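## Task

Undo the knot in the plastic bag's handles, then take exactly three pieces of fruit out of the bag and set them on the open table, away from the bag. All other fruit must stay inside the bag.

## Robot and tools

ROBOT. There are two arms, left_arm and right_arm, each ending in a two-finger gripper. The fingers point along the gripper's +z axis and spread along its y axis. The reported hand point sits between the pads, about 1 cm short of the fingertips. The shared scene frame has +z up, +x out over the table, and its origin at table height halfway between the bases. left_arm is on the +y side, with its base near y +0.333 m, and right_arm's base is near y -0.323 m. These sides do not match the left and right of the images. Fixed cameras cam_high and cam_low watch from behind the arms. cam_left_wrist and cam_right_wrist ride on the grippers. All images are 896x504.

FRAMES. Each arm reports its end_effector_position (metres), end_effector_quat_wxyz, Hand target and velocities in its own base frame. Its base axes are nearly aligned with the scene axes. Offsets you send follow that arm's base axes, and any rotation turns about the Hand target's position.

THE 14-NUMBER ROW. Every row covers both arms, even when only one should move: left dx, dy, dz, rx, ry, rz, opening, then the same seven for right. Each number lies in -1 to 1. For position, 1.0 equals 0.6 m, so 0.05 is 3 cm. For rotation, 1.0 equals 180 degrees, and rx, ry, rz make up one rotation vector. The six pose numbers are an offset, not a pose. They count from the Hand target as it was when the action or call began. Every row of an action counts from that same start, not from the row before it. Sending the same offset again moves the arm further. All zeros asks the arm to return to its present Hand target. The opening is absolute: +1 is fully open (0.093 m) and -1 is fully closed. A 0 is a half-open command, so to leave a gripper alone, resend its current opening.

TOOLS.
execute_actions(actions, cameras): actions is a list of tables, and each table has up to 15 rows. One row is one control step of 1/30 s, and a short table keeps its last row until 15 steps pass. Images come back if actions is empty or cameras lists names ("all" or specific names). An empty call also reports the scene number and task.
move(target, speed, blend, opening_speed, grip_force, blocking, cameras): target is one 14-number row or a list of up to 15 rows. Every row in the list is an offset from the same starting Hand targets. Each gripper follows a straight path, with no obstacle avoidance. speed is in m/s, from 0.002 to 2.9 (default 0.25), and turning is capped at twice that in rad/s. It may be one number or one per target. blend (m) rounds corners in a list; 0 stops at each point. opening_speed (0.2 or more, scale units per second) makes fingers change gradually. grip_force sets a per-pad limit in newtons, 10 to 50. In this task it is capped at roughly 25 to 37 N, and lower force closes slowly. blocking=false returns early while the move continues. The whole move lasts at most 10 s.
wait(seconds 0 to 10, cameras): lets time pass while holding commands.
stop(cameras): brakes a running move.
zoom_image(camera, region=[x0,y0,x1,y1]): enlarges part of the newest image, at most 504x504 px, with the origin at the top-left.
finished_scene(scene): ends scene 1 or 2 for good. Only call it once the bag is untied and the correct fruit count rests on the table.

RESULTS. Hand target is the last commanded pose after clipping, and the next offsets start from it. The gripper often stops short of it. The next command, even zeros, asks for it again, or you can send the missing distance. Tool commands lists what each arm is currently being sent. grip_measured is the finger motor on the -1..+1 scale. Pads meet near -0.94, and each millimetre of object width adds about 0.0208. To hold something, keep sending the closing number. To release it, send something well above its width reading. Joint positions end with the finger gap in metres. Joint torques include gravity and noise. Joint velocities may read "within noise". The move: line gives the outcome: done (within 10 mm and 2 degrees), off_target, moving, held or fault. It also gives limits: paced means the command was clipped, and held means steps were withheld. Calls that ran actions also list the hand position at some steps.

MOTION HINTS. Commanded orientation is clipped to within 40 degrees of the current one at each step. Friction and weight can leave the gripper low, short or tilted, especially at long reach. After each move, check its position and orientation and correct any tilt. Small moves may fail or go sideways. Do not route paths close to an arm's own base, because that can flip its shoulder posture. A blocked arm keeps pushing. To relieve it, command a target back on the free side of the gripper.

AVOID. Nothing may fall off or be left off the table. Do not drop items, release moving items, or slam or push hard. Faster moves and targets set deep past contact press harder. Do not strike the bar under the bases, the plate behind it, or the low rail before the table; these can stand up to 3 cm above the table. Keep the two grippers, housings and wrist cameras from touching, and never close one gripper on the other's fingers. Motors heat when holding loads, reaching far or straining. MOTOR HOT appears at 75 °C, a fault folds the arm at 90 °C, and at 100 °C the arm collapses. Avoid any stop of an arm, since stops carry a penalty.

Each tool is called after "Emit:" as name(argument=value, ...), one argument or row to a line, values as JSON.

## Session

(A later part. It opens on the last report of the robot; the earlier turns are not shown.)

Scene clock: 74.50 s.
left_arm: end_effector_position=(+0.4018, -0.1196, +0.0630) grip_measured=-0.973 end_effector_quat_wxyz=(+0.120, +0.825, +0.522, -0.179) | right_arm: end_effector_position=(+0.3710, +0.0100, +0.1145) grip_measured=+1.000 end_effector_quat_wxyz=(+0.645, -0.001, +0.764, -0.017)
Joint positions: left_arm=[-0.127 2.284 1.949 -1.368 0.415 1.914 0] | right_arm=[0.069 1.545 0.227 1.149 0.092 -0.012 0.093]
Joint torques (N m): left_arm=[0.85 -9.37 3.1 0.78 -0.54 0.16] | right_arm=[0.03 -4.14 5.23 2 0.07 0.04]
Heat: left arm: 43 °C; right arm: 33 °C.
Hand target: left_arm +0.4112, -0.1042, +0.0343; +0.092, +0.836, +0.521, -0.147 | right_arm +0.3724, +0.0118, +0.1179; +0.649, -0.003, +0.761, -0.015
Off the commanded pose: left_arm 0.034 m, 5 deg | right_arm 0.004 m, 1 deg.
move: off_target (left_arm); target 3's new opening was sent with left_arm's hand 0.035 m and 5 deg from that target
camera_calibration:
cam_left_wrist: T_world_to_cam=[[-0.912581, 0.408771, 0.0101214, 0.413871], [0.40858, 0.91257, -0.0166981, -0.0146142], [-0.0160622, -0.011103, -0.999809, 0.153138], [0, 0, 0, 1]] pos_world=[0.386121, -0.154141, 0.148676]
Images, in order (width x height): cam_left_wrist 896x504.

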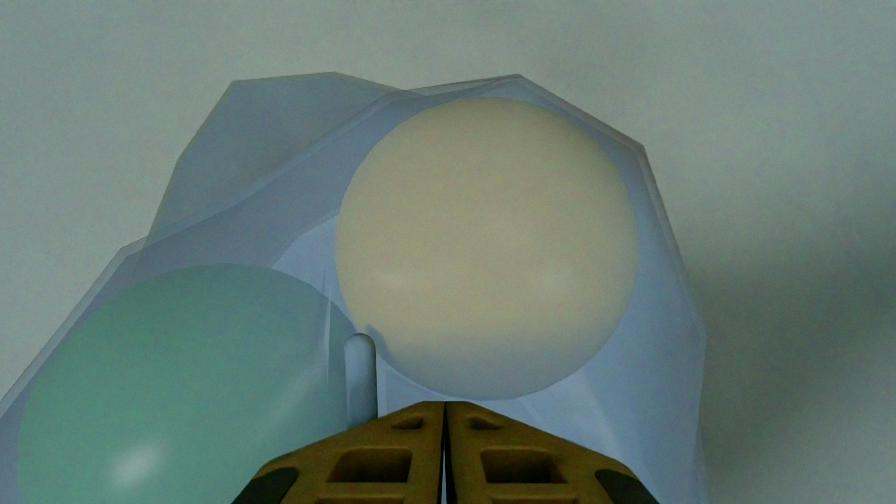

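Emit:
move(
  target=[
    [0,-0.01,0.1,0,0,0,-0.5,0,0,0,0,0,0,1],
    [-0.02,0.06,0.3,0,0,0.145,-0.3,0,0,0,0,0,0,1],
  ],
  speed=0.15,
  cameras=["cam_left_wrist","cam_high"],
)

Emit:
zoom_image(
  camera="cam_high",
  region=[480, 190, 640, 310],
)

Scene clock: 79.80 s.
left_arm: end_effector_position=(+0.4028, -0.0674, +0.1986) grip_measured=-0.302 end_effector_quat_wxyz=(+0.155, +0.693, +0.699, -0.088) | right_arm: end_effector_position=(+0.3710, +0.0100, +0.1145) grip_measured=+1.000 end_effector_quat_wxyz=(+0.645, -0.001, +0.764, -0.017)
Joint positions: left_arm=[-0.027 2.044 2.133 -1.55 0.341 1.516 0.031] | right_arm=[0.069 1.545 0.227 1.149 0.092 -0.012 0.093]
Joint torques (N m): left_arm=[0.4 -12.36 7.3 0.43 0.5 -0.11] | right_arm=[0.02 -4.26 5.3 2.01 0.08 0.05]
Heat: left arm: 43 °C; right arm: 33 °C.
Hand target: left_arm +0.3991, -0.0682, +0.2143; +0.122, +0.697, +0.696, -0.122 | right_arm +0.3724, +0.0118, +0.1179; +0.649, -0.003, +0.761, -0.015
Off the commanded pose: left_arm 0.016 m, 5 deg | right_arm 0.004 m, 1 deg.
joint sent to its limit (left arm) — joint 4 (wrist pitch), lower limit. The joint targets are off in orientation, not in position.
move: off_target (left_arm); target 2's new opening was sent with left_arm's hand 0.016 m and 5 deg from that target
camera_calibration:
cam_left_wrist: T_world_to_cam=[[-0.996363, -0.044896, -0.0724191, 0.411565], [-0.049901, 0.996378, 0.0688514, 0.112895], [0.0690656, 0.0722148, -0.994995, 0.259638], [0, 0, 0, 1]] pos_world=[0.39777, -0.112759, 0.280371]
Images, in order (width x height): cam_high 896x504, cam_left_wrist 896x504.

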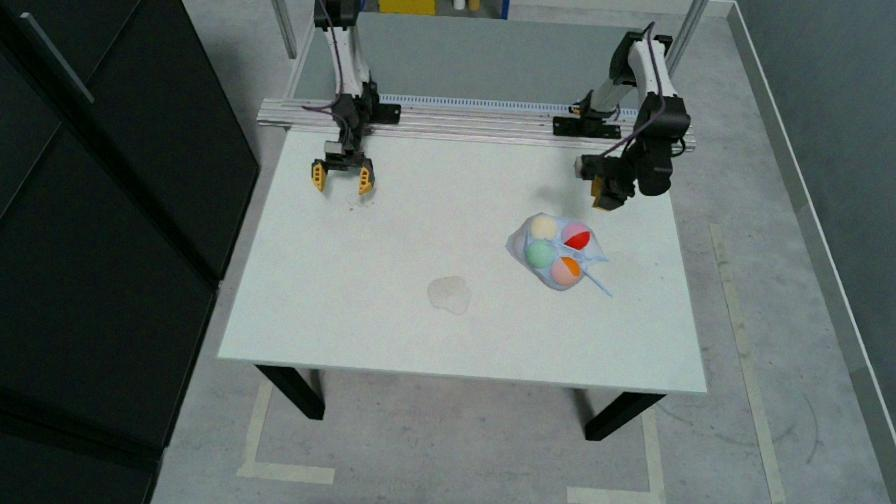

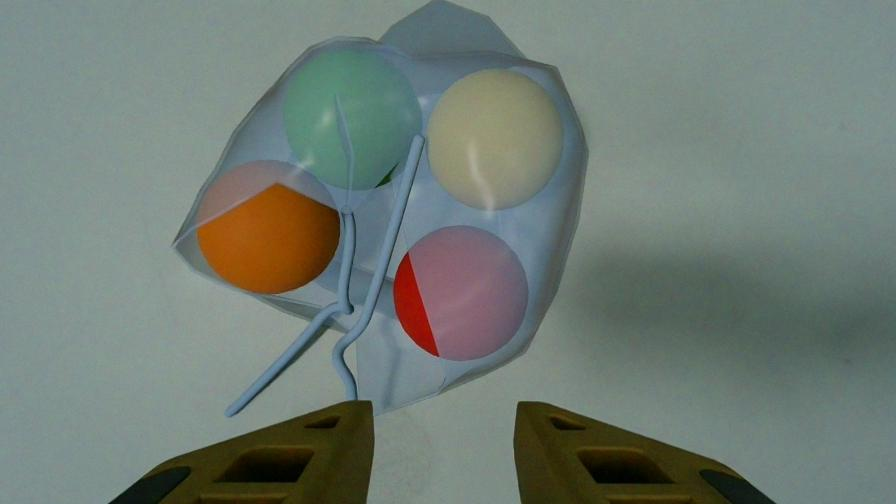

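Scaled by 3.150 from the camera's 896x504 image, which has a finer 1280x720 frame.

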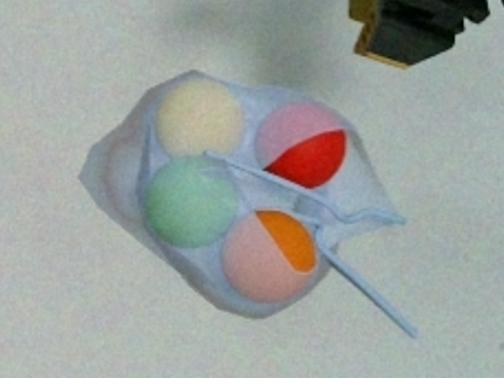

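Emit:
move(
  target=[0.12,-0.025,-0.185,0,0,0,-0.4,0,0,0,0,0,0,1],
  speed=0.15,
  cameras=["cam_left_wrist"],
)

Scene clock: 82.77 s.
left_arm: end_effector_position=(+0.4729, -0.0756, +0.1058) grip_measured=-0.398 end_effector_quat_wxyz=(+0.127, +0.694, +0.700, -0.114) | right_arm: end_effector_position=(+0.3710, +0.0100, +0.1145) grip_measured=+1.000 end_effector_quat_wxyz=(+0.645, -0.001, +0.764, -0.017)
Joint positions: left_arm=[-0.041 2.434 2.406 -1.507 0.341 1.516 0.026] | right_arm=[0.069 1.545 0.227 1.149 0.092 -0.012 0.093]
Joint torques (N m): left_arm=[-0.91 -11.67 7.8 0.28 0.41 -0.02] | right_arm=[-0.02 -4.29 5.18 2.02 0.07 0.05]
Heat: left arm: 44 °C; right arm: 34 °C.
Hand target: left_arm +0.4712, -0.0832, +0.1033; +0.122, +0.697, +0.696, -0.122 | right_arm +0.3724, +0.0118, +0.1179; +0.649, -0.003, +0.761, -0.015
Off the commanded pose: left_arm 0.008 m, 1 deg | right_arm 0.004 m, 1 deg.
move: done
camera_calibration:
cam_left_wrist: T_world_to_cam=[[-0.999492, -0.0318606, 0.000756905, 0.468982], [-0.0317163, 0.99673, 0.0743253, 0.121924], [-0.00312248, 0.0742635, -0.997234, 0.197623], [0, 0, 0, 1]] pos_world=[0.473228, -0.121259, 0.18766]
Images, in order (width x height): cam_left_wrist 896x504.

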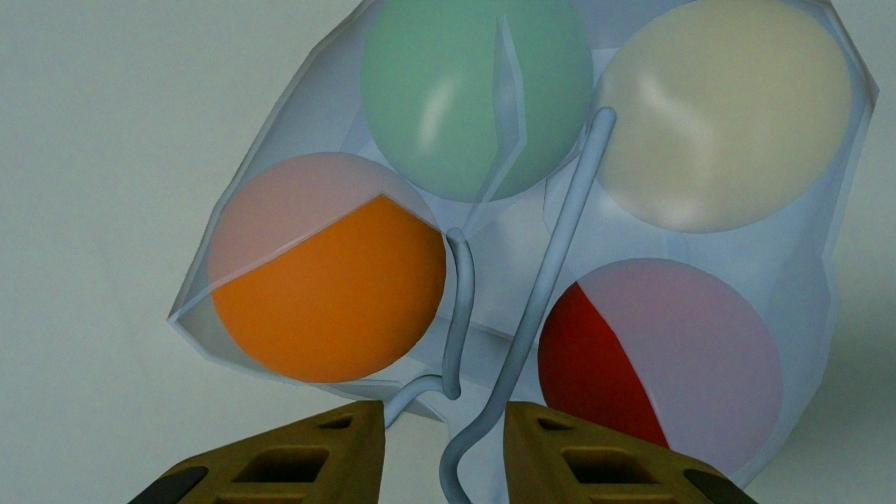

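Emit:
move(
  target=[
    [-0.003,-0.023,-0.02,0,0,0,-0.5,0,0,0,0,0,0,1],
    [-0.003,-0.023,-0.11,0,0,0,-0.5,0,0,0,0,0,0,1],
    [-0.003,-0.023,-0.11,0,0,0,-1,0,0,0,0,0,0,1],
  ],
  speed=0.08,
  cameras=["cam_left_wrist"],
)

Scene clock: 85.93 s.
left_arm: end_effector_position=(+0.4683, -0.0953, +0.0540) grip_measured=-0.973 end_effector_quat_wxyz=(+0.135, +0.696, +0.693, -0.128) | right_arm: end_effector_position=(+0.3710, +0.0100, +0.1145) grip_measured=+1.000 end_effector_quat_wxyz=(+0.645, -0.001, +0.764, -0.017)
Joint positions: left_arm=[-0.072 2.392 2.118 -1.259 0.372 1.496 0] | right_arm=[0.069 1.545 0.227 1.149 0.092 -0.012 0.093]
Joint torques (N m): left_arm=[-0.69 -11.37 4.23 0.77 0.08 -0.11] | right_arm=[0.02 -4.21 5.18 2.01 0.08 0.06]
Heat: left arm: 43 °C; right arm: 34 °C.
Hand target: left_arm +0.4694, -0.0969, +0.0372; +0.122, +0.697, +0.696, -0.122 | right_arm +0.3724, +0.0118, +0.1179; +0.649, -0.003, +0.761, -0.015
Off the commanded pose: left_arm 0.017 m, 2 deg | right_arm 0.004 m, 1 deg.
move: off_target (left_arm); target 3's new opening was sent with left_arm's hand 0.021 m and 2 deg from that target
camera_calibration:
cam_left_wrist: T_world_to_cam=[[-0.999807, -0.0174527, 0.00903563, 0.464979], [-0.0170451, 0.998914, 0.0433687, 0.140168], [-0.00978271, 0.0432063, -0.999018, 0.147589], [0, 0, 0, 1]] pos_world=[0.468722, -0.138278, 0.137164]
Images, in order (width x height): cam_left_wrist 896x504.

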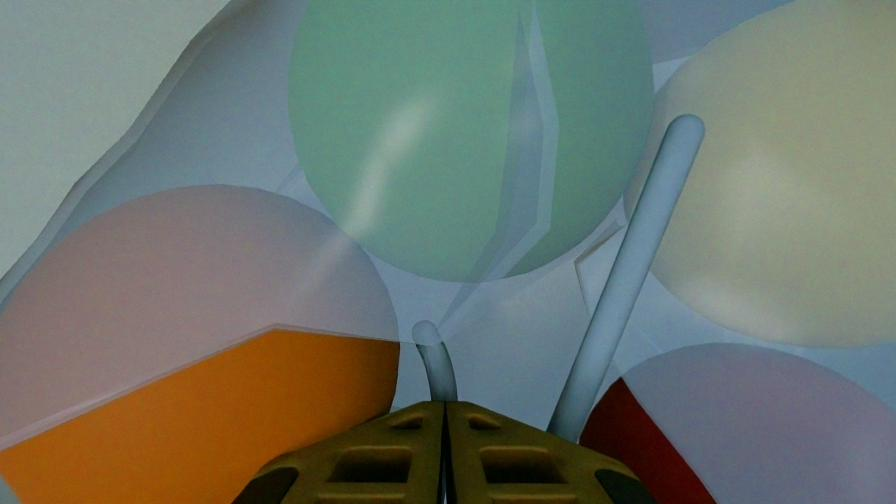

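Emit:
move(
  target=[
    [0,0,0.025,0,0,0,-0.45,0,0,0,0,0,0,1],
    [0,0.003,-0.03,0,0,0,-0.45,0,0,0,0,0,0,1],
    [0,0.003,-0.03,0,0,0,-1,0,0,0,0,0,0,1],
  ],
  speed=0.08,
  cameras=["cam_left_wrist"],
)

Scene clock: 88.83 s.
left_arm: end_effector_position=(+0.4721, -0.0933, +0.0354) grip_measured=-0.925 end_effector_quat_wxyz=(+0.136, +0.698, +0.693, -0.118) | right_arm: end_effector_position=(+0.3710, +0.0100, +0.1145) grip_measured=+1.000 end_effector_quat_wxyz=(+0.645, -0.001, +0.764, -0.017)
Joint positions: left_arm=[-0.072 2.397 2.056 -1.175 0.358 1.495 0.001] | right_arm=[0.069 1.545 0.227 1.149 0.092 -0.012 0.093]
Joint torques (N m): left_arm=[-0.36 -11.06 4.82 0.63 0.22 -0.07] | right_arm=[0.05 -4.27 5.18 2.04 0.08 0.05]
Heat: left arm: 44 °C; right arm: 34 °C.
Hand target: left_arm +0.4694, -0.0952, +0.0193; +0.122, +0.697, +0.696, -0.122 | right_arm +0.3724, +0.0118, +0.1179; +0.649, -0.003, +0.761, -0.015
Off the commanded pose: left_arm 0.016 m, 2 deg | right_arm 0.004 m, 1 deg.
move: off_target (left_arm); target 3's new opening was sent with left_arm's hand 0.016 m and 2 deg from that target
camera_calibration:
cam_left_wrist: T_world_to_cam=[[-0.999788, -0.0188413, -0.00829556, 0.46942], [-0.0192766, 0.998247, 0.0559591, 0.13971], [0.00722668, 0.0561071, -0.998399, 0.122083], [0, 0, 0, 1]] pos_world=[0.471131, -0.137471, 0.117964]
Images, in order (width x height): cam_left_wrist 896x504.

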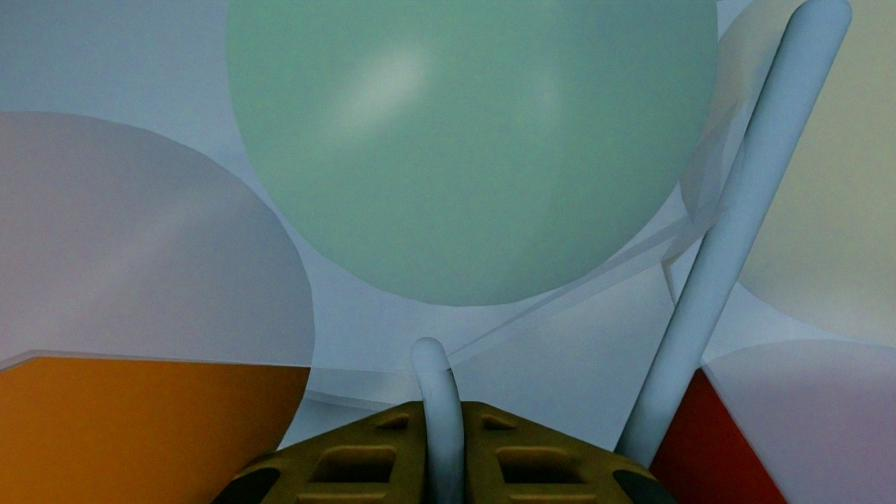

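Emit:
move(
  target=[
    [0,0,0.17,0,0,0,-1,0,0,0,0,0,0,1],
    [0,-0.15,0.17,0,0,0,-1,0,0,0,0,0,0,1],
    [0,-0.24,0.1,0,0,0,-1,0,0,0,0,0,0,1],
  ],
  speed=0.1,
  blend=0.02,
  cameras=["cam_left_wrist","cam_high","cam_low"],
)

Emit:
zoom_image(
  camera="cam_high",
  region=[460, 190, 620, 310],
)

Emit:
zoom_image(
  camera="cam_low",
  region=[360, 240, 520, 360],
)

Scene clock: 92.73 s.
left_arm: end_effector_position=(+0.4663, -0.2337, +0.0895) grip_measured=-0.925 end_effector_quat_wxyz=(+0.125, +0.697, +0.695, -0.125) | right_arm: end_effector_position=(+0.3710, +0.0100, +0.1145) grip_measured=+1.000 end_effector_quat_wxyz=(+0.645, -0.001, +0.764, -0.017)
Joint positions: left_arm=[-0.359 2.607 2.659 -1.494 0.332 1.194 0.001] | right_arm=[0.069 1.545 0.227 1.149 0.092 -0.012 0.093]
Joint torques (N m): left_arm=[-0.62 -12.12 6.74 0.84 0.23 -0.11] | right_arm=[-0.06 -4.29 5.27 2.01 0.09 0.04]
Heat: left arm: 44 °C; right arm: 34 °C.
Hand target: left_arm +0.4693, -0.2392, +0.0791; +0.122, +0.697, +0.696, -0.122 | right_arm +0.3724, +0.0118, +0.1179; +0.649, -0.003, +0.761, -0.015
Off the commanded pose: left_arm 0.012 m, 0 deg | right_arm 0.004 m, 1 deg.
move: off_target (left_arm)
camera_calibration:
cam_left_wrist: T_world_to_cam=[[-0.999702, -0.0166176, 0.017897, 0.459576], [-0.0154803, 0.997962, 0.0619125, 0.27429], [-0.0188894, 0.061617, -0.997921, 0.197577], [0, 0, 0, 1]] pos_world=[0.467417, -0.278268, 0.17196]
Images, in order (width x height): cam_high 896x504, cam_low 896x504, cam_left_wrist 896x504.

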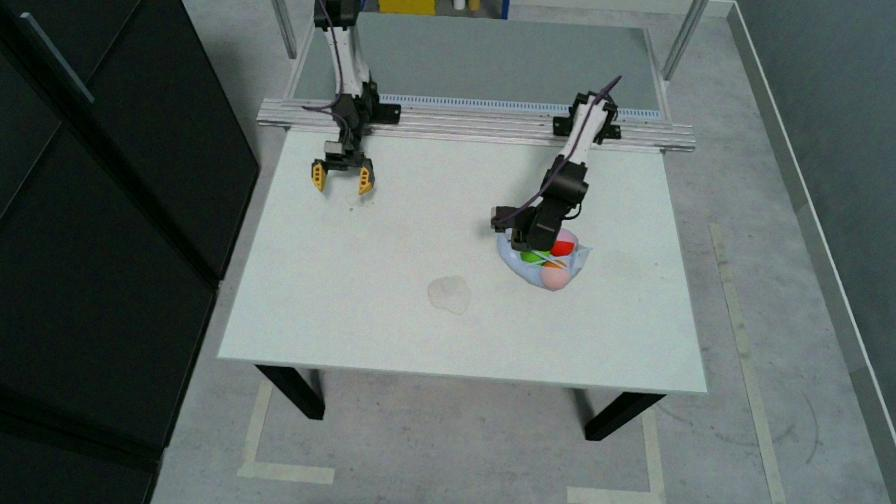

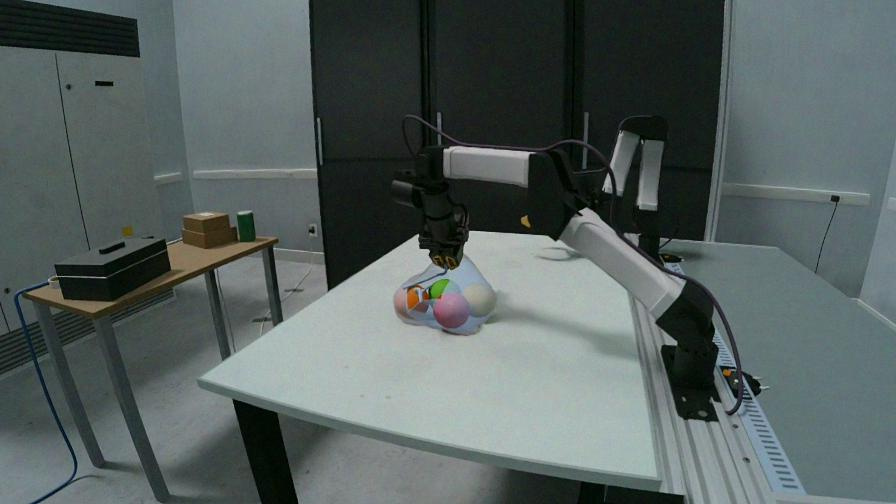

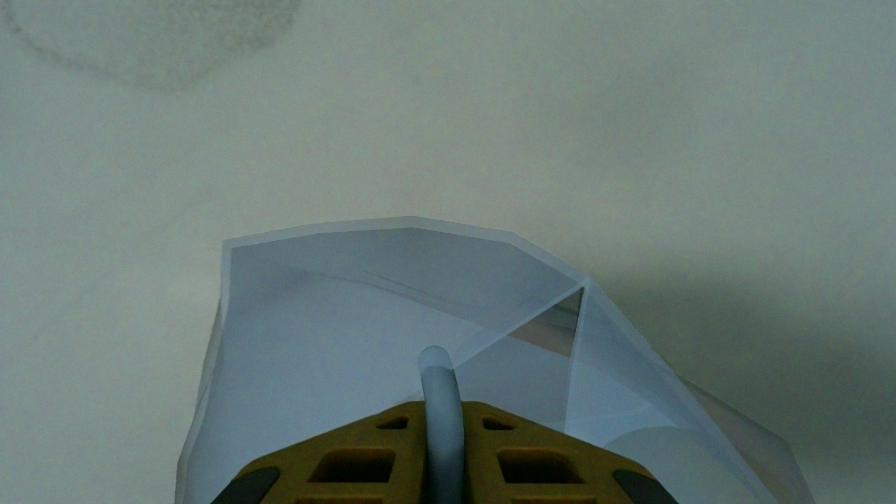

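Scaled by 3.150 from the camera's 896x504 image, which has a finer 1280x720 frame.

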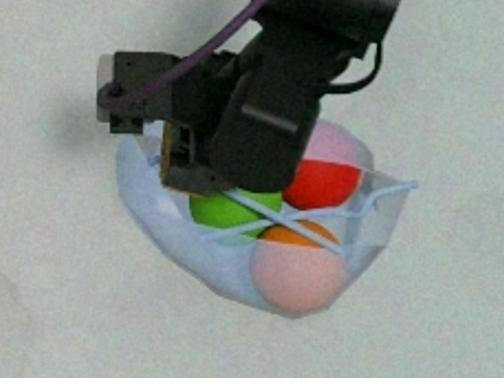

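Scaled by 3.150 from the camera's 896x504 image, which has a finer 1280x720 frame.

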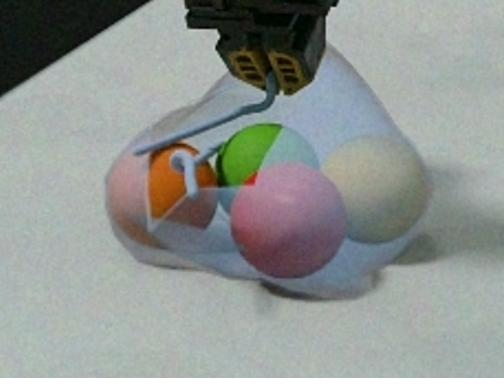

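Emit:
move(
  target=[
    [0,-0.1,-0.08,0,0,0,-1,0,0,0,0,0,0,1],
    [0,-0.1,-0.08,0,0,0,-0.5,0,0,0,0,0,0,1],
    [0,-0.1,0.12,0,0,0,-0.5,0,0,0,0,0,0,1],
    [-0.04,0.25,0.25,0,0,0,1,0,0,0,0,0,0,1],
  ],
  speed=0.12,
  cameras=["cam_left_wrist","cam_high"],
)

Emit:
zoom_image(
  camera="cam_high",
  region=[460, 190, 620, 310],
)

Scene clock: 100.10 s.
left_arm: end_effector_position=(+0.4545, -0.0866, +0.2192) grip_measured=+1.000 end_effector_quat_wxyz=(+0.209, +0.671, +0.709, -0.058) | right_arm: end_effector_position=(+0.3710, +0.0100, +0.1145) grip_measured=+1.000 end_effector_quat_wxyz=(+0.645, -0.001, +0.764, -0.017)
Joint positions: left_arm=[-0.061 2.203 2.443 -1.552 0.357 1.408 0.093] | right_arm=[0.069 1.545 0.227 1.149 0.092 -0.012 0.093]
Joint torques (N m): left_arm=[-0.08 -13.93 4.42 0.74 0.44 0.11] | right_arm=[0.09 -4.25 5.29 2.01 0.09 0.04]
Heat: left arm: 46 °C; right arm: 34 °C.
Hand target: left_arm +0.4453, -0.0892, +0.2293; +0.122, +0.697, +0.696, -0.122 | right_arm +0.3724, +0.0118, +0.1179; +0.649, -0.003, +0.761, -0.015
Off the commanded pose: left_arm 0.014 m, 13 deg | right_arm 0.004 m, 1 deg.
elbow stopped short (left arm): the move would have taken joint 3 (elbow) straighter than the controller allows.
joint sent to its limit (left arm) — joint 4 (wrist pitch), lower limit. The joint targets are off in orientation, not in position.
move: off_target (left_arm); target 2's new opening was sent with left_arm's hand 0.011 m and 2 deg from that target; target 4's new opening was sent with left_arm's hand 0.014 m and 13 deg from that target
camera_calibration:
cam_left_wrist: T_world_to_cam=[[-0.977358, -0.112443, -0.179241, 0.472653], [-0.11803, 0.992793, 0.0207813, 0.174465], [0.175613, 0.0414666, -0.983586, 0.22439], [0, 0, 0, 1]] pos_world=[0.443137, -0.129366, 0.3018]
Images, in order (width x height): cam_high 896x504, cam_left_wrist 896x504.

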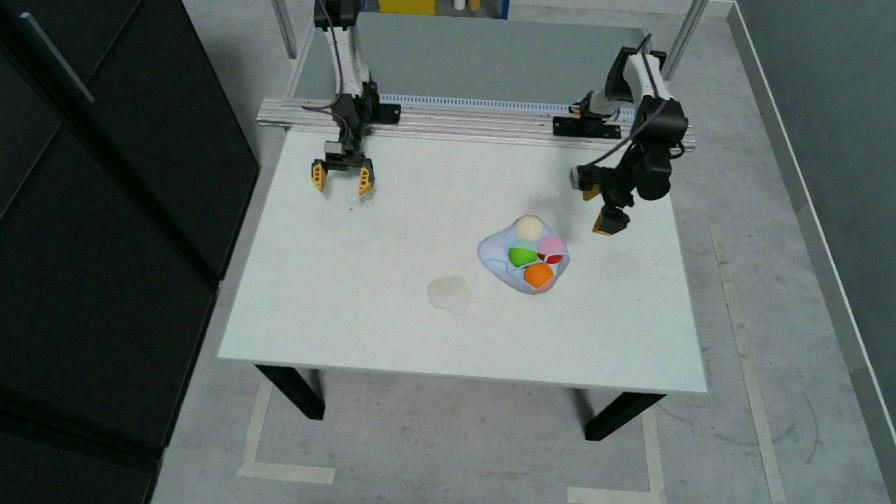

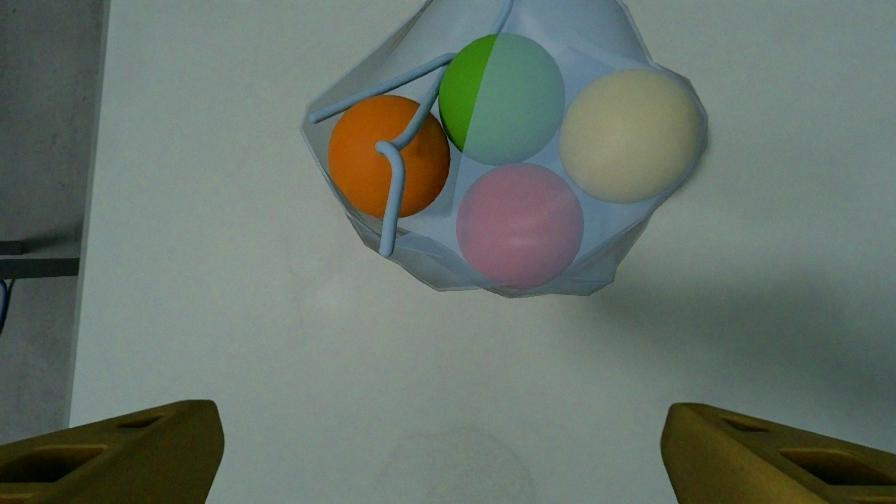

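Scaled by 3.150 from the camera's 896x504 image, which has a finer 1280x720 frame.

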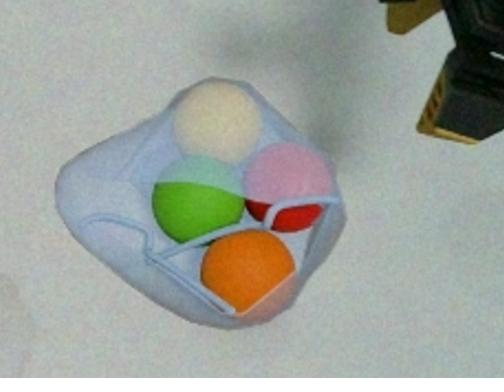

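Emit:
move(
  target=[0.127,-0.085,-0.2,0,0,0,-0.4,0,0,0,0,0,0,1],
  speed=0.15,
  cameras=["cam_left_wrist"],
)

Scene clock: 102.37 s.
left_arm: end_effector_position=(+0.5163, -0.1339, +0.1106) grip_measured=-0.398 end_effector_quat_wxyz=(+0.181, +0.683, +0.702, -0.089) | right_arm: end_effector_position=(+0.3710, +0.0100, +0.1145) grip_measured=+1.000 end_effector_quat_wxyz=(+0.645, -0.001, +0.764, -0.017)
Joint positions: left_arm=[-0.143 2.663 2.843 -1.553 0.357 1.365 0.026] | right_arm=[0.069 1.545 0.227 1.149 0.092 -0.012 0.093]
Joint torques (N m): left_arm=[-0.77 -12.89 7.71 0.93 0.28 -0.1] | right_arm=[0.01 -4.27 5.16 2.01 0.08 0.03]
Heat: left arm: 46 °C; right arm: 35 °C.
Hand target: left_arm +0.5215, -0.1402, +0.1091; +0.122, +0.697, +0.696, -0.122 | right_arm +0.3724, +0.0118, +0.1179; +0.649, -0.003, +0.761, -0.015
Off the commanded pose: left_arm 0.008 m, 8 deg | right_arm 0.004 m, 1 deg.
elbow stopped short (left arm): the move would have taken joint 3 (elbow) straighter than the controller allows.
move: off_target (left_arm)
camera_calibration:
cam_left_wrist: T_world_to_cam=[[-0.992212, -0.0702163, -0.102885, 0.513209], [-0.0733483, 0.996941, 0.0269766, 0.207781], [0.100676, 0.0343129, -0.994327, 0.147625], [0, 0, 0, 1]] pos_world=[0.50959, -0.176176, 0.193984]
Images, in order (width x height): cam_left_wrist 896x504.

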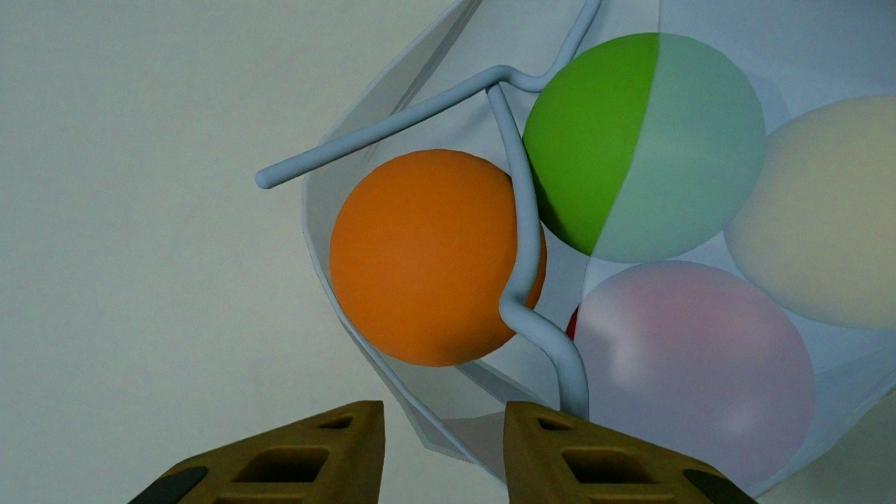

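Emit:
move(
  target=[0.014,-0.046,0.035,0.087,0.087,0.495,1,0,0,0,0,0,0,1],
  speed=0.3,
  cameras=["cam_left_wrist"],
)

Scene clock: 107.27 s.
left_arm: end_effector_position=(+0.5244, -0.1594, +0.1039) grip_measured=+1.000 end_effector_quat_wxyz=(+0.126, +0.000, +0.991, -0.040) | right_arm: end_effector_position=(+0.3710, +0.0100, +0.1145) grip_measured=+1.000 end_effector_quat_wxyz=(+0.645, -0.001, +0.764, -0.017)
Joint positions: left_arm=[-0.294 2.663 2.843 -1.486 0.004 -0.294 0.093] | right_arm=[0.069 1.545 0.227 1.149 0.092 -0.012 0.093]
Joint torques (N m): left_arm=[-0.9 -16.98 7.88 1.13 -0.06 -0.11] | right_arm=[-0.02 -4.25 5.23 2.01 0.06 0.03]
Heat: left arm: 46 °C; right arm: 35 °C.
Hand target: left_arm +0.5299, -0.1677, +0.1301; +0.000, +0.000, +1.000, +0.000 | right_arm +0.3724, +0.0118, +0.1179; +0.649, -0.003, +0.761, -0.015
Off the commanded pose: left_arm 0.028 m, 15 deg | right_arm 0.004 m, 1 deg.
elbow stopped short (left arm): the move would have taken joint 3 (elbow) straighter than the controller allows.
move: off_target (left_arm)
camera_calibration:
cam_left_wrist: T_world_to_cam=[[0.011188, -0.995326, 0.0959236, -0.17563], [-0.98625, 0.00483392, 0.165189, 0.540124], [-0.164881, -0.0964528, -0.981586, 0.258065], [0, 0, 0, 1]] pos_world=[0.577212, -0.152529, 0.180938]
Images, in order (width x height): cam_left_wrist 896x504.

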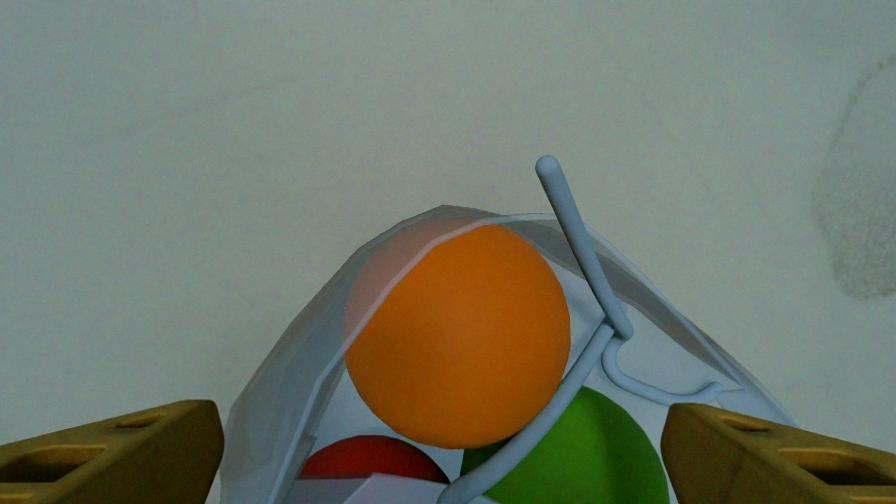

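Emit:
move(
  target=[
    [-0.014,-0.005,-0.04,0,0,0.222,1,0,0,0,0,0,0,1],
    [-0.014,-0.005,-0.12,0,0,0.222,1,0,0,0,0,0,0,1],
  ],
  speed=0.15,
  cameras=["cam_left_wrist","cam_low"],
)

Scene clock: 113.60 s.
left_arm: end_effector_position=(+0.5215, -0.1618, +0.0658) grip_measured=+1.000 end_effector_quat_wxyz=(+0.082, -0.339, +0.936, -0.051) | right_arm: end_effector_position=(+0.3710, +0.0100, +0.1145) grip_measured=+1.000 end_effector_quat_wxyz=(+0.645, -0.001, +0.764, -0.017)
Joint positions: left_arm=[-0.307 2.736 2.843 -1.486 -0.019 -1 0.093] | right_arm=[0.069 1.545 0.227 1.149 0.092 -0.012 0.093]
Joint torques (N m): left_arm=[-0.59 -12.38 7.88 0.78 0.13 -0.11] | right_arm=[0.02 -4.27 5.23 2 0.06 0.05]
Heat: left arm: 46 °C; right arm: 35 °C.
Hand target: left_arm +0.5215, -0.1707, +0.0581; +0.000, -0.342, +0.940, +0.000 | right_arm +0.3724, +0.0118, +0.1179; +0.649, -0.003, +0.761, -0.015
Off the commanded pose: left_arm 0.012 m, 11 deg | right_arm 0.004 m, 1 deg.
elbow stopped short (left arm): the move would have taken joint 3 (elbow) straighter than the controller allows.
move: off_target (left_arm)
camera_calibration:
cam_left_wrist: T_world_to_cam=[[0.64307, -0.748133, 0.163579, -0.468253], [-0.755949, -0.585979, 0.291839, 0.319647], [-0.12248, -0.31133, -0.942376, 0.16046], [0, 0, 0, 1]] pos_world=[0.562409, -0.113053, 0.134524]
Images, in order (width x height): cam_low 896x504, cam_left_wrist 896x504.

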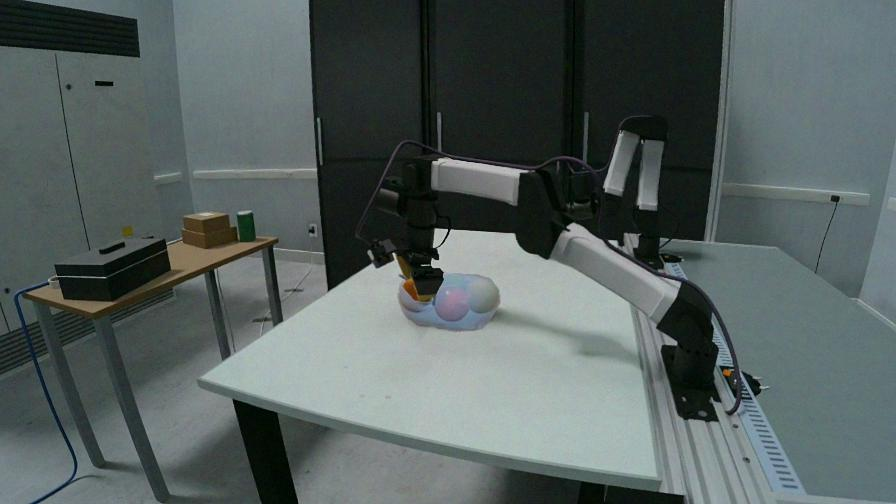

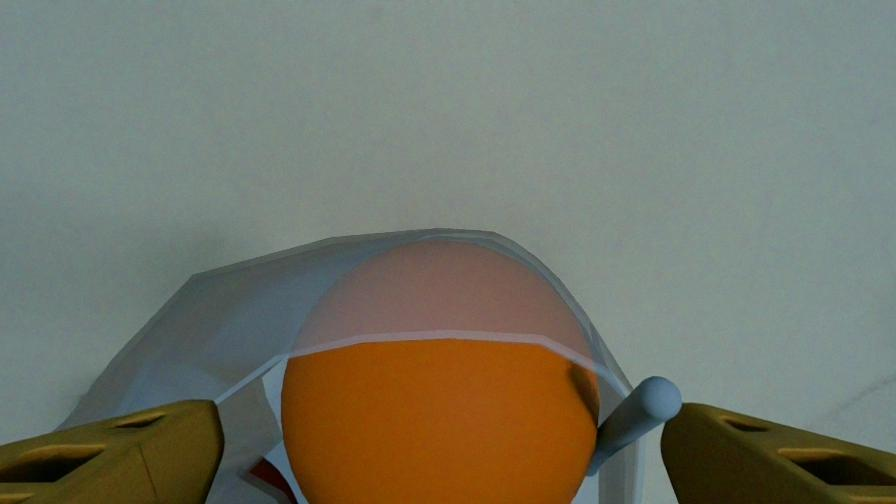

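Emit:
move(
  target=[-0.013,-0.015,0,0,0,0,0.8,0,0,0,0,0,0,1],
  speed=0.08,
  cameras=["cam_left_wrist"],
)

Scene clock: 116.20 s.
left_arm: end_effector_position=(+0.5193, -0.1688, +0.0658) grip_measured=+0.802 end_effector_quat_wxyz=(+0.081, -0.341, +0.935, -0.052) | right_arm: end_effector_position=(+0.3710, +0.0100, +0.1145) grip_measured=+1.000 end_effector_quat_wxyz=(+0.645, -0.001, +0.764, -0.017)
Joint positions: left_arm=[-0.32 2.736 2.843 -1.486 -0.019 -1.018 0.084] | right_arm=[0.069 1.545 0.227 1.149 0.092 -0.012 0.093]
Joint torques (N m): left_arm=[-1.21 -12.67 7.87 0.61 0.11 -0.11] | right_arm=[0.09 -4.3 5.24 2.02 0.09 0.06]
Heat: left arm: 46 °C; right arm: 35 °C.
Hand target: left_arm +0.5137, -0.1798, +0.0581; +0.000, -0.342, +0.940, +0.000 | right_arm +0.3724, +0.0118, +0.1179; +0.649, -0.003, +0.761, -0.015
Off the commanded pose: left_arm 0.014 m, 11 deg | right_arm 0.004 m, 1 deg.
elbow stopped short (left arm): the move would have taken joint 3 (elbow) straighter than the controller allows.
move: off_target (left_arm)
camera_calibration:
cam_left_wrist: T_world_to_cam=[[0.646581, -0.744605, 0.16582, -0.47346], [-0.753046, -0.588284, 0.294693, 0.311737], [-0.121881, -0.315413, -0.941095, 0.156925], [0, 0, 0, 1]] pos_world=[0.560009, -0.119655, 0.134324]
Images, in order (width x height): cam_left_wrist 896x504.

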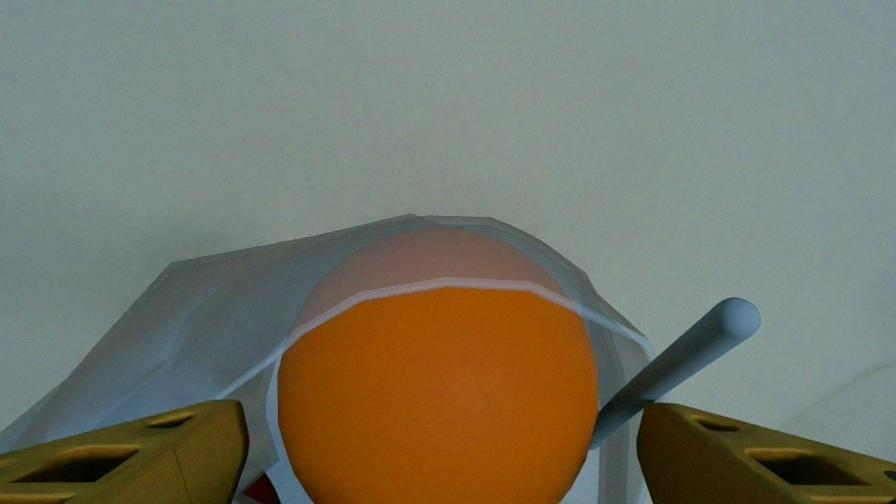

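Emit:
move(
  target=[
    [-0.007,-0.014,-0.03,0,0,0,0.8,0,0,0,0,0,0,1],
    [-0.007,-0.014,-0.07,0,0,0,0.8,0,0,0,0,0,0,1],
  ],
  speed=0.08,
  cameras=["cam_left_wrist","cam_high"],
)

Emit:
zoom_image(
  camera="cam_high",
  region=[460, 190, 620, 310],
)

Scene clock: 119.37 s.
left_arm: end_effector_position=(+0.5114, -0.1757, +0.0262) grip_measured=+0.802 end_effector_quat_wxyz=(+0.051, -0.342, +0.938, -0.029) | right_arm: end_effector_position=(+0.3710, +0.0100, +0.1145) grip_measured=+1.000 end_effector_quat_wxyz=(+0.645, -0.001, +0.764, -0.017)
Joint positions: left_arm=[-0.337 2.811 2.843 -1.487 -0.019 -1.036 0.084] | right_arm=[0.069 1.545 0.227 1.149 0.092 -0.012 0.093]
Joint torques (N m): left_arm=[-1.17 -12.41 7.87 0.66 0.13 -0.13] | right_arm=[0.02 -4.23 5.19 2.01 0.08 0.06]
Heat: left arm: 47 °C; right arm: 35 °C.
Hand target: left_arm +0.5095, -0.1881, +0.0161; +0.000, -0.342, +0.940, +0.000 | right_arm +0.3724, +0.0118, +0.1179; +0.649, -0.003, +0.761, -0.015
Off the commanded pose: left_arm 0.016 m, 7 deg | right_arm 0.004 m, 1 deg.
elbow stopped short (left arm): the move would have taken joint 3 (elbow) straighter than the controller allows.
move: off_target (left_arm)
camera_calibration:
cam_left_wrist: T_world_to_cam=[[0.656993, -0.746921, 0.102315, -0.471114], [-0.729658, -0.59585, 0.335504, 0.299064], [-0.18963, -0.295079, -0.936466, 0.154689], [0, 0, 0, 1]] pos_world=[0.557067, -0.128042, 0.0927261]
Images, in order (width x height): cam_high 896x504, cam_left_wrist 896x504.

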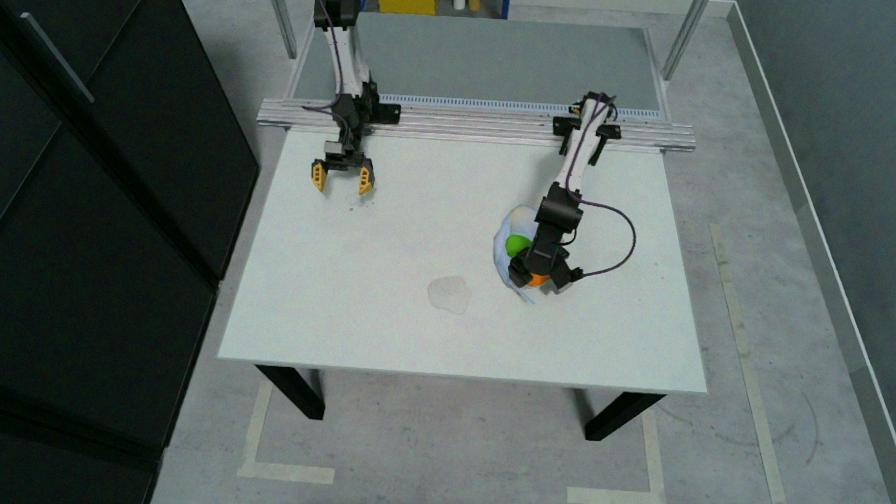

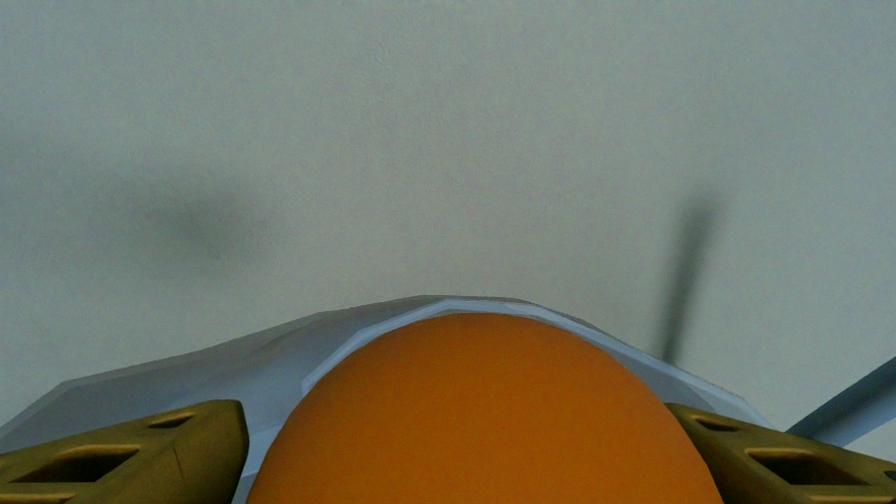

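Scaled by 3.150 from the camera's 896x504 image, which has a finer 1280x720 frame.

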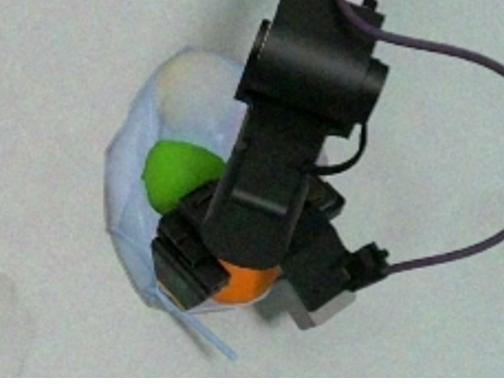

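Emit:
move(
  target=[
    [0,0,0,0,0,0,0.25,0,0,0,0,0,0,1],
    [-0.02,0.01,0.17,0,0,0,0.25,0,0,0,0,0,0,1],
  ],
  speed=0.1,
  opening_speed=0.5,
  cameras=["cam_left_wrist","cam_low"],
)

Scene clock: 122.90 s.
left_arm: end_effector_position=(+0.5039, -0.1734, +0.0998) grip_measured=+0.346 end_effector_quat_wxyz=(+0.082, -0.342, +0.934, -0.056) | right_arm: end_effector_position=(+0.3710, +0.0100, +0.1145) grip_measured=+1.000 end_effector_quat_wxyz=(+0.645, -0.001, +0.764, -0.017)
Joint positions: left_arm=[-0.337 2.664 2.843 -1.551 -0.018 -1.038 0.062] | right_arm=[0.069 1.545 0.227 1.149 0.092 -0.012 0.093]
Joint torques (N m): left_arm=[-0.96 -16.88 5.96 0.66 0.11 -0.07] | right_arm=[0.01 -4.23 5.22 2 0.07 0.05]
Heat: left arm: 48 °C; right arm: 35 °C.
Hand target: left_arm +0.4975, -0.1821, +0.1181; +0.000, -0.342, +0.940, +0.000 | right_arm +0.3724, +0.0118, +0.1179; +0.649, -0.003, +0.761, -0.015
Off the commanded pose: left_arm 0.021 m, 11 deg | right_arm 0.004 m, 1 deg.
elbow stopped short (left arm): the move would have taken joint 3 (elbow) straighter than the controller allows.
joint sent to its limit (left arm) — joint 4 (wrist pitch), lower limit. The joint targets are off in orientation, not in position.
move: off_target (left_arm)
camera_calibration:
cam_left_wrist: T_world_to_cam=[[0.647436, -0.741858, 0.174566, -0.473381], [-0.753182, -0.587856, 0.295198, 0.287462], [-0.116375, -0.322601, -0.939354, 0.18145], [0, 0, 0, 1]] pos_world=[0.544112, -0.123659, 0.168224]
Images, in order (width x height): cam_low 896x504, cam_left_wrist 896x504.

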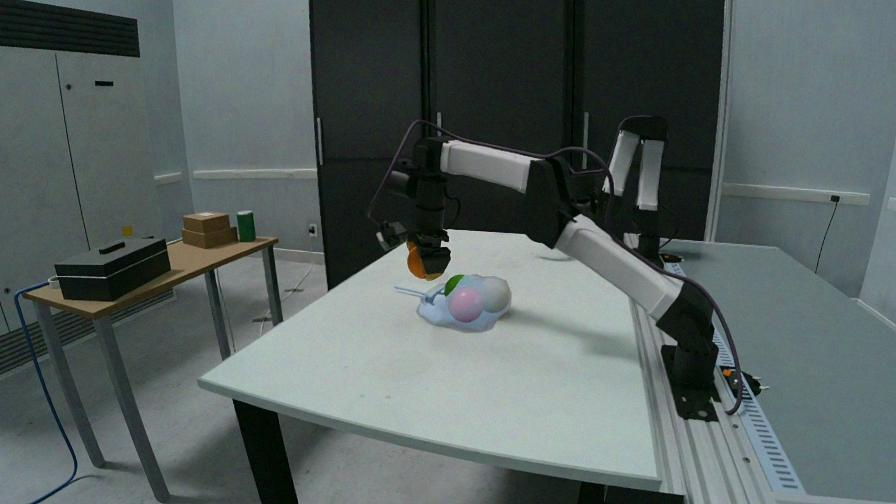

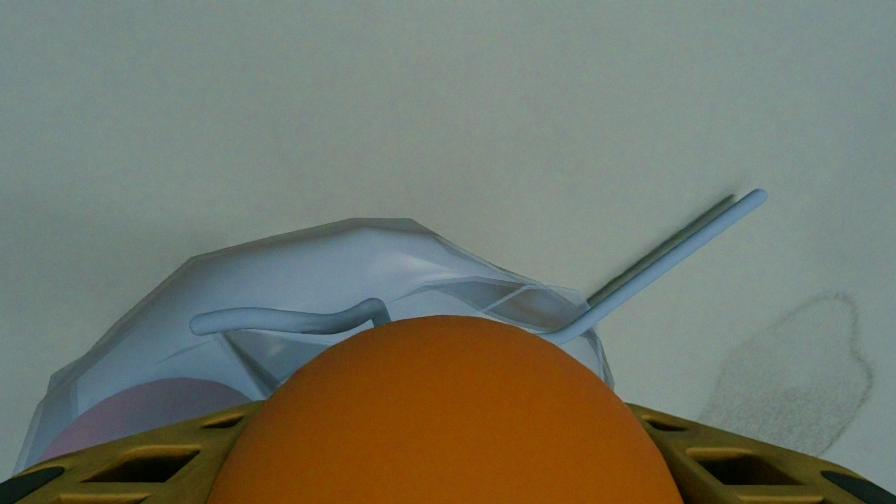

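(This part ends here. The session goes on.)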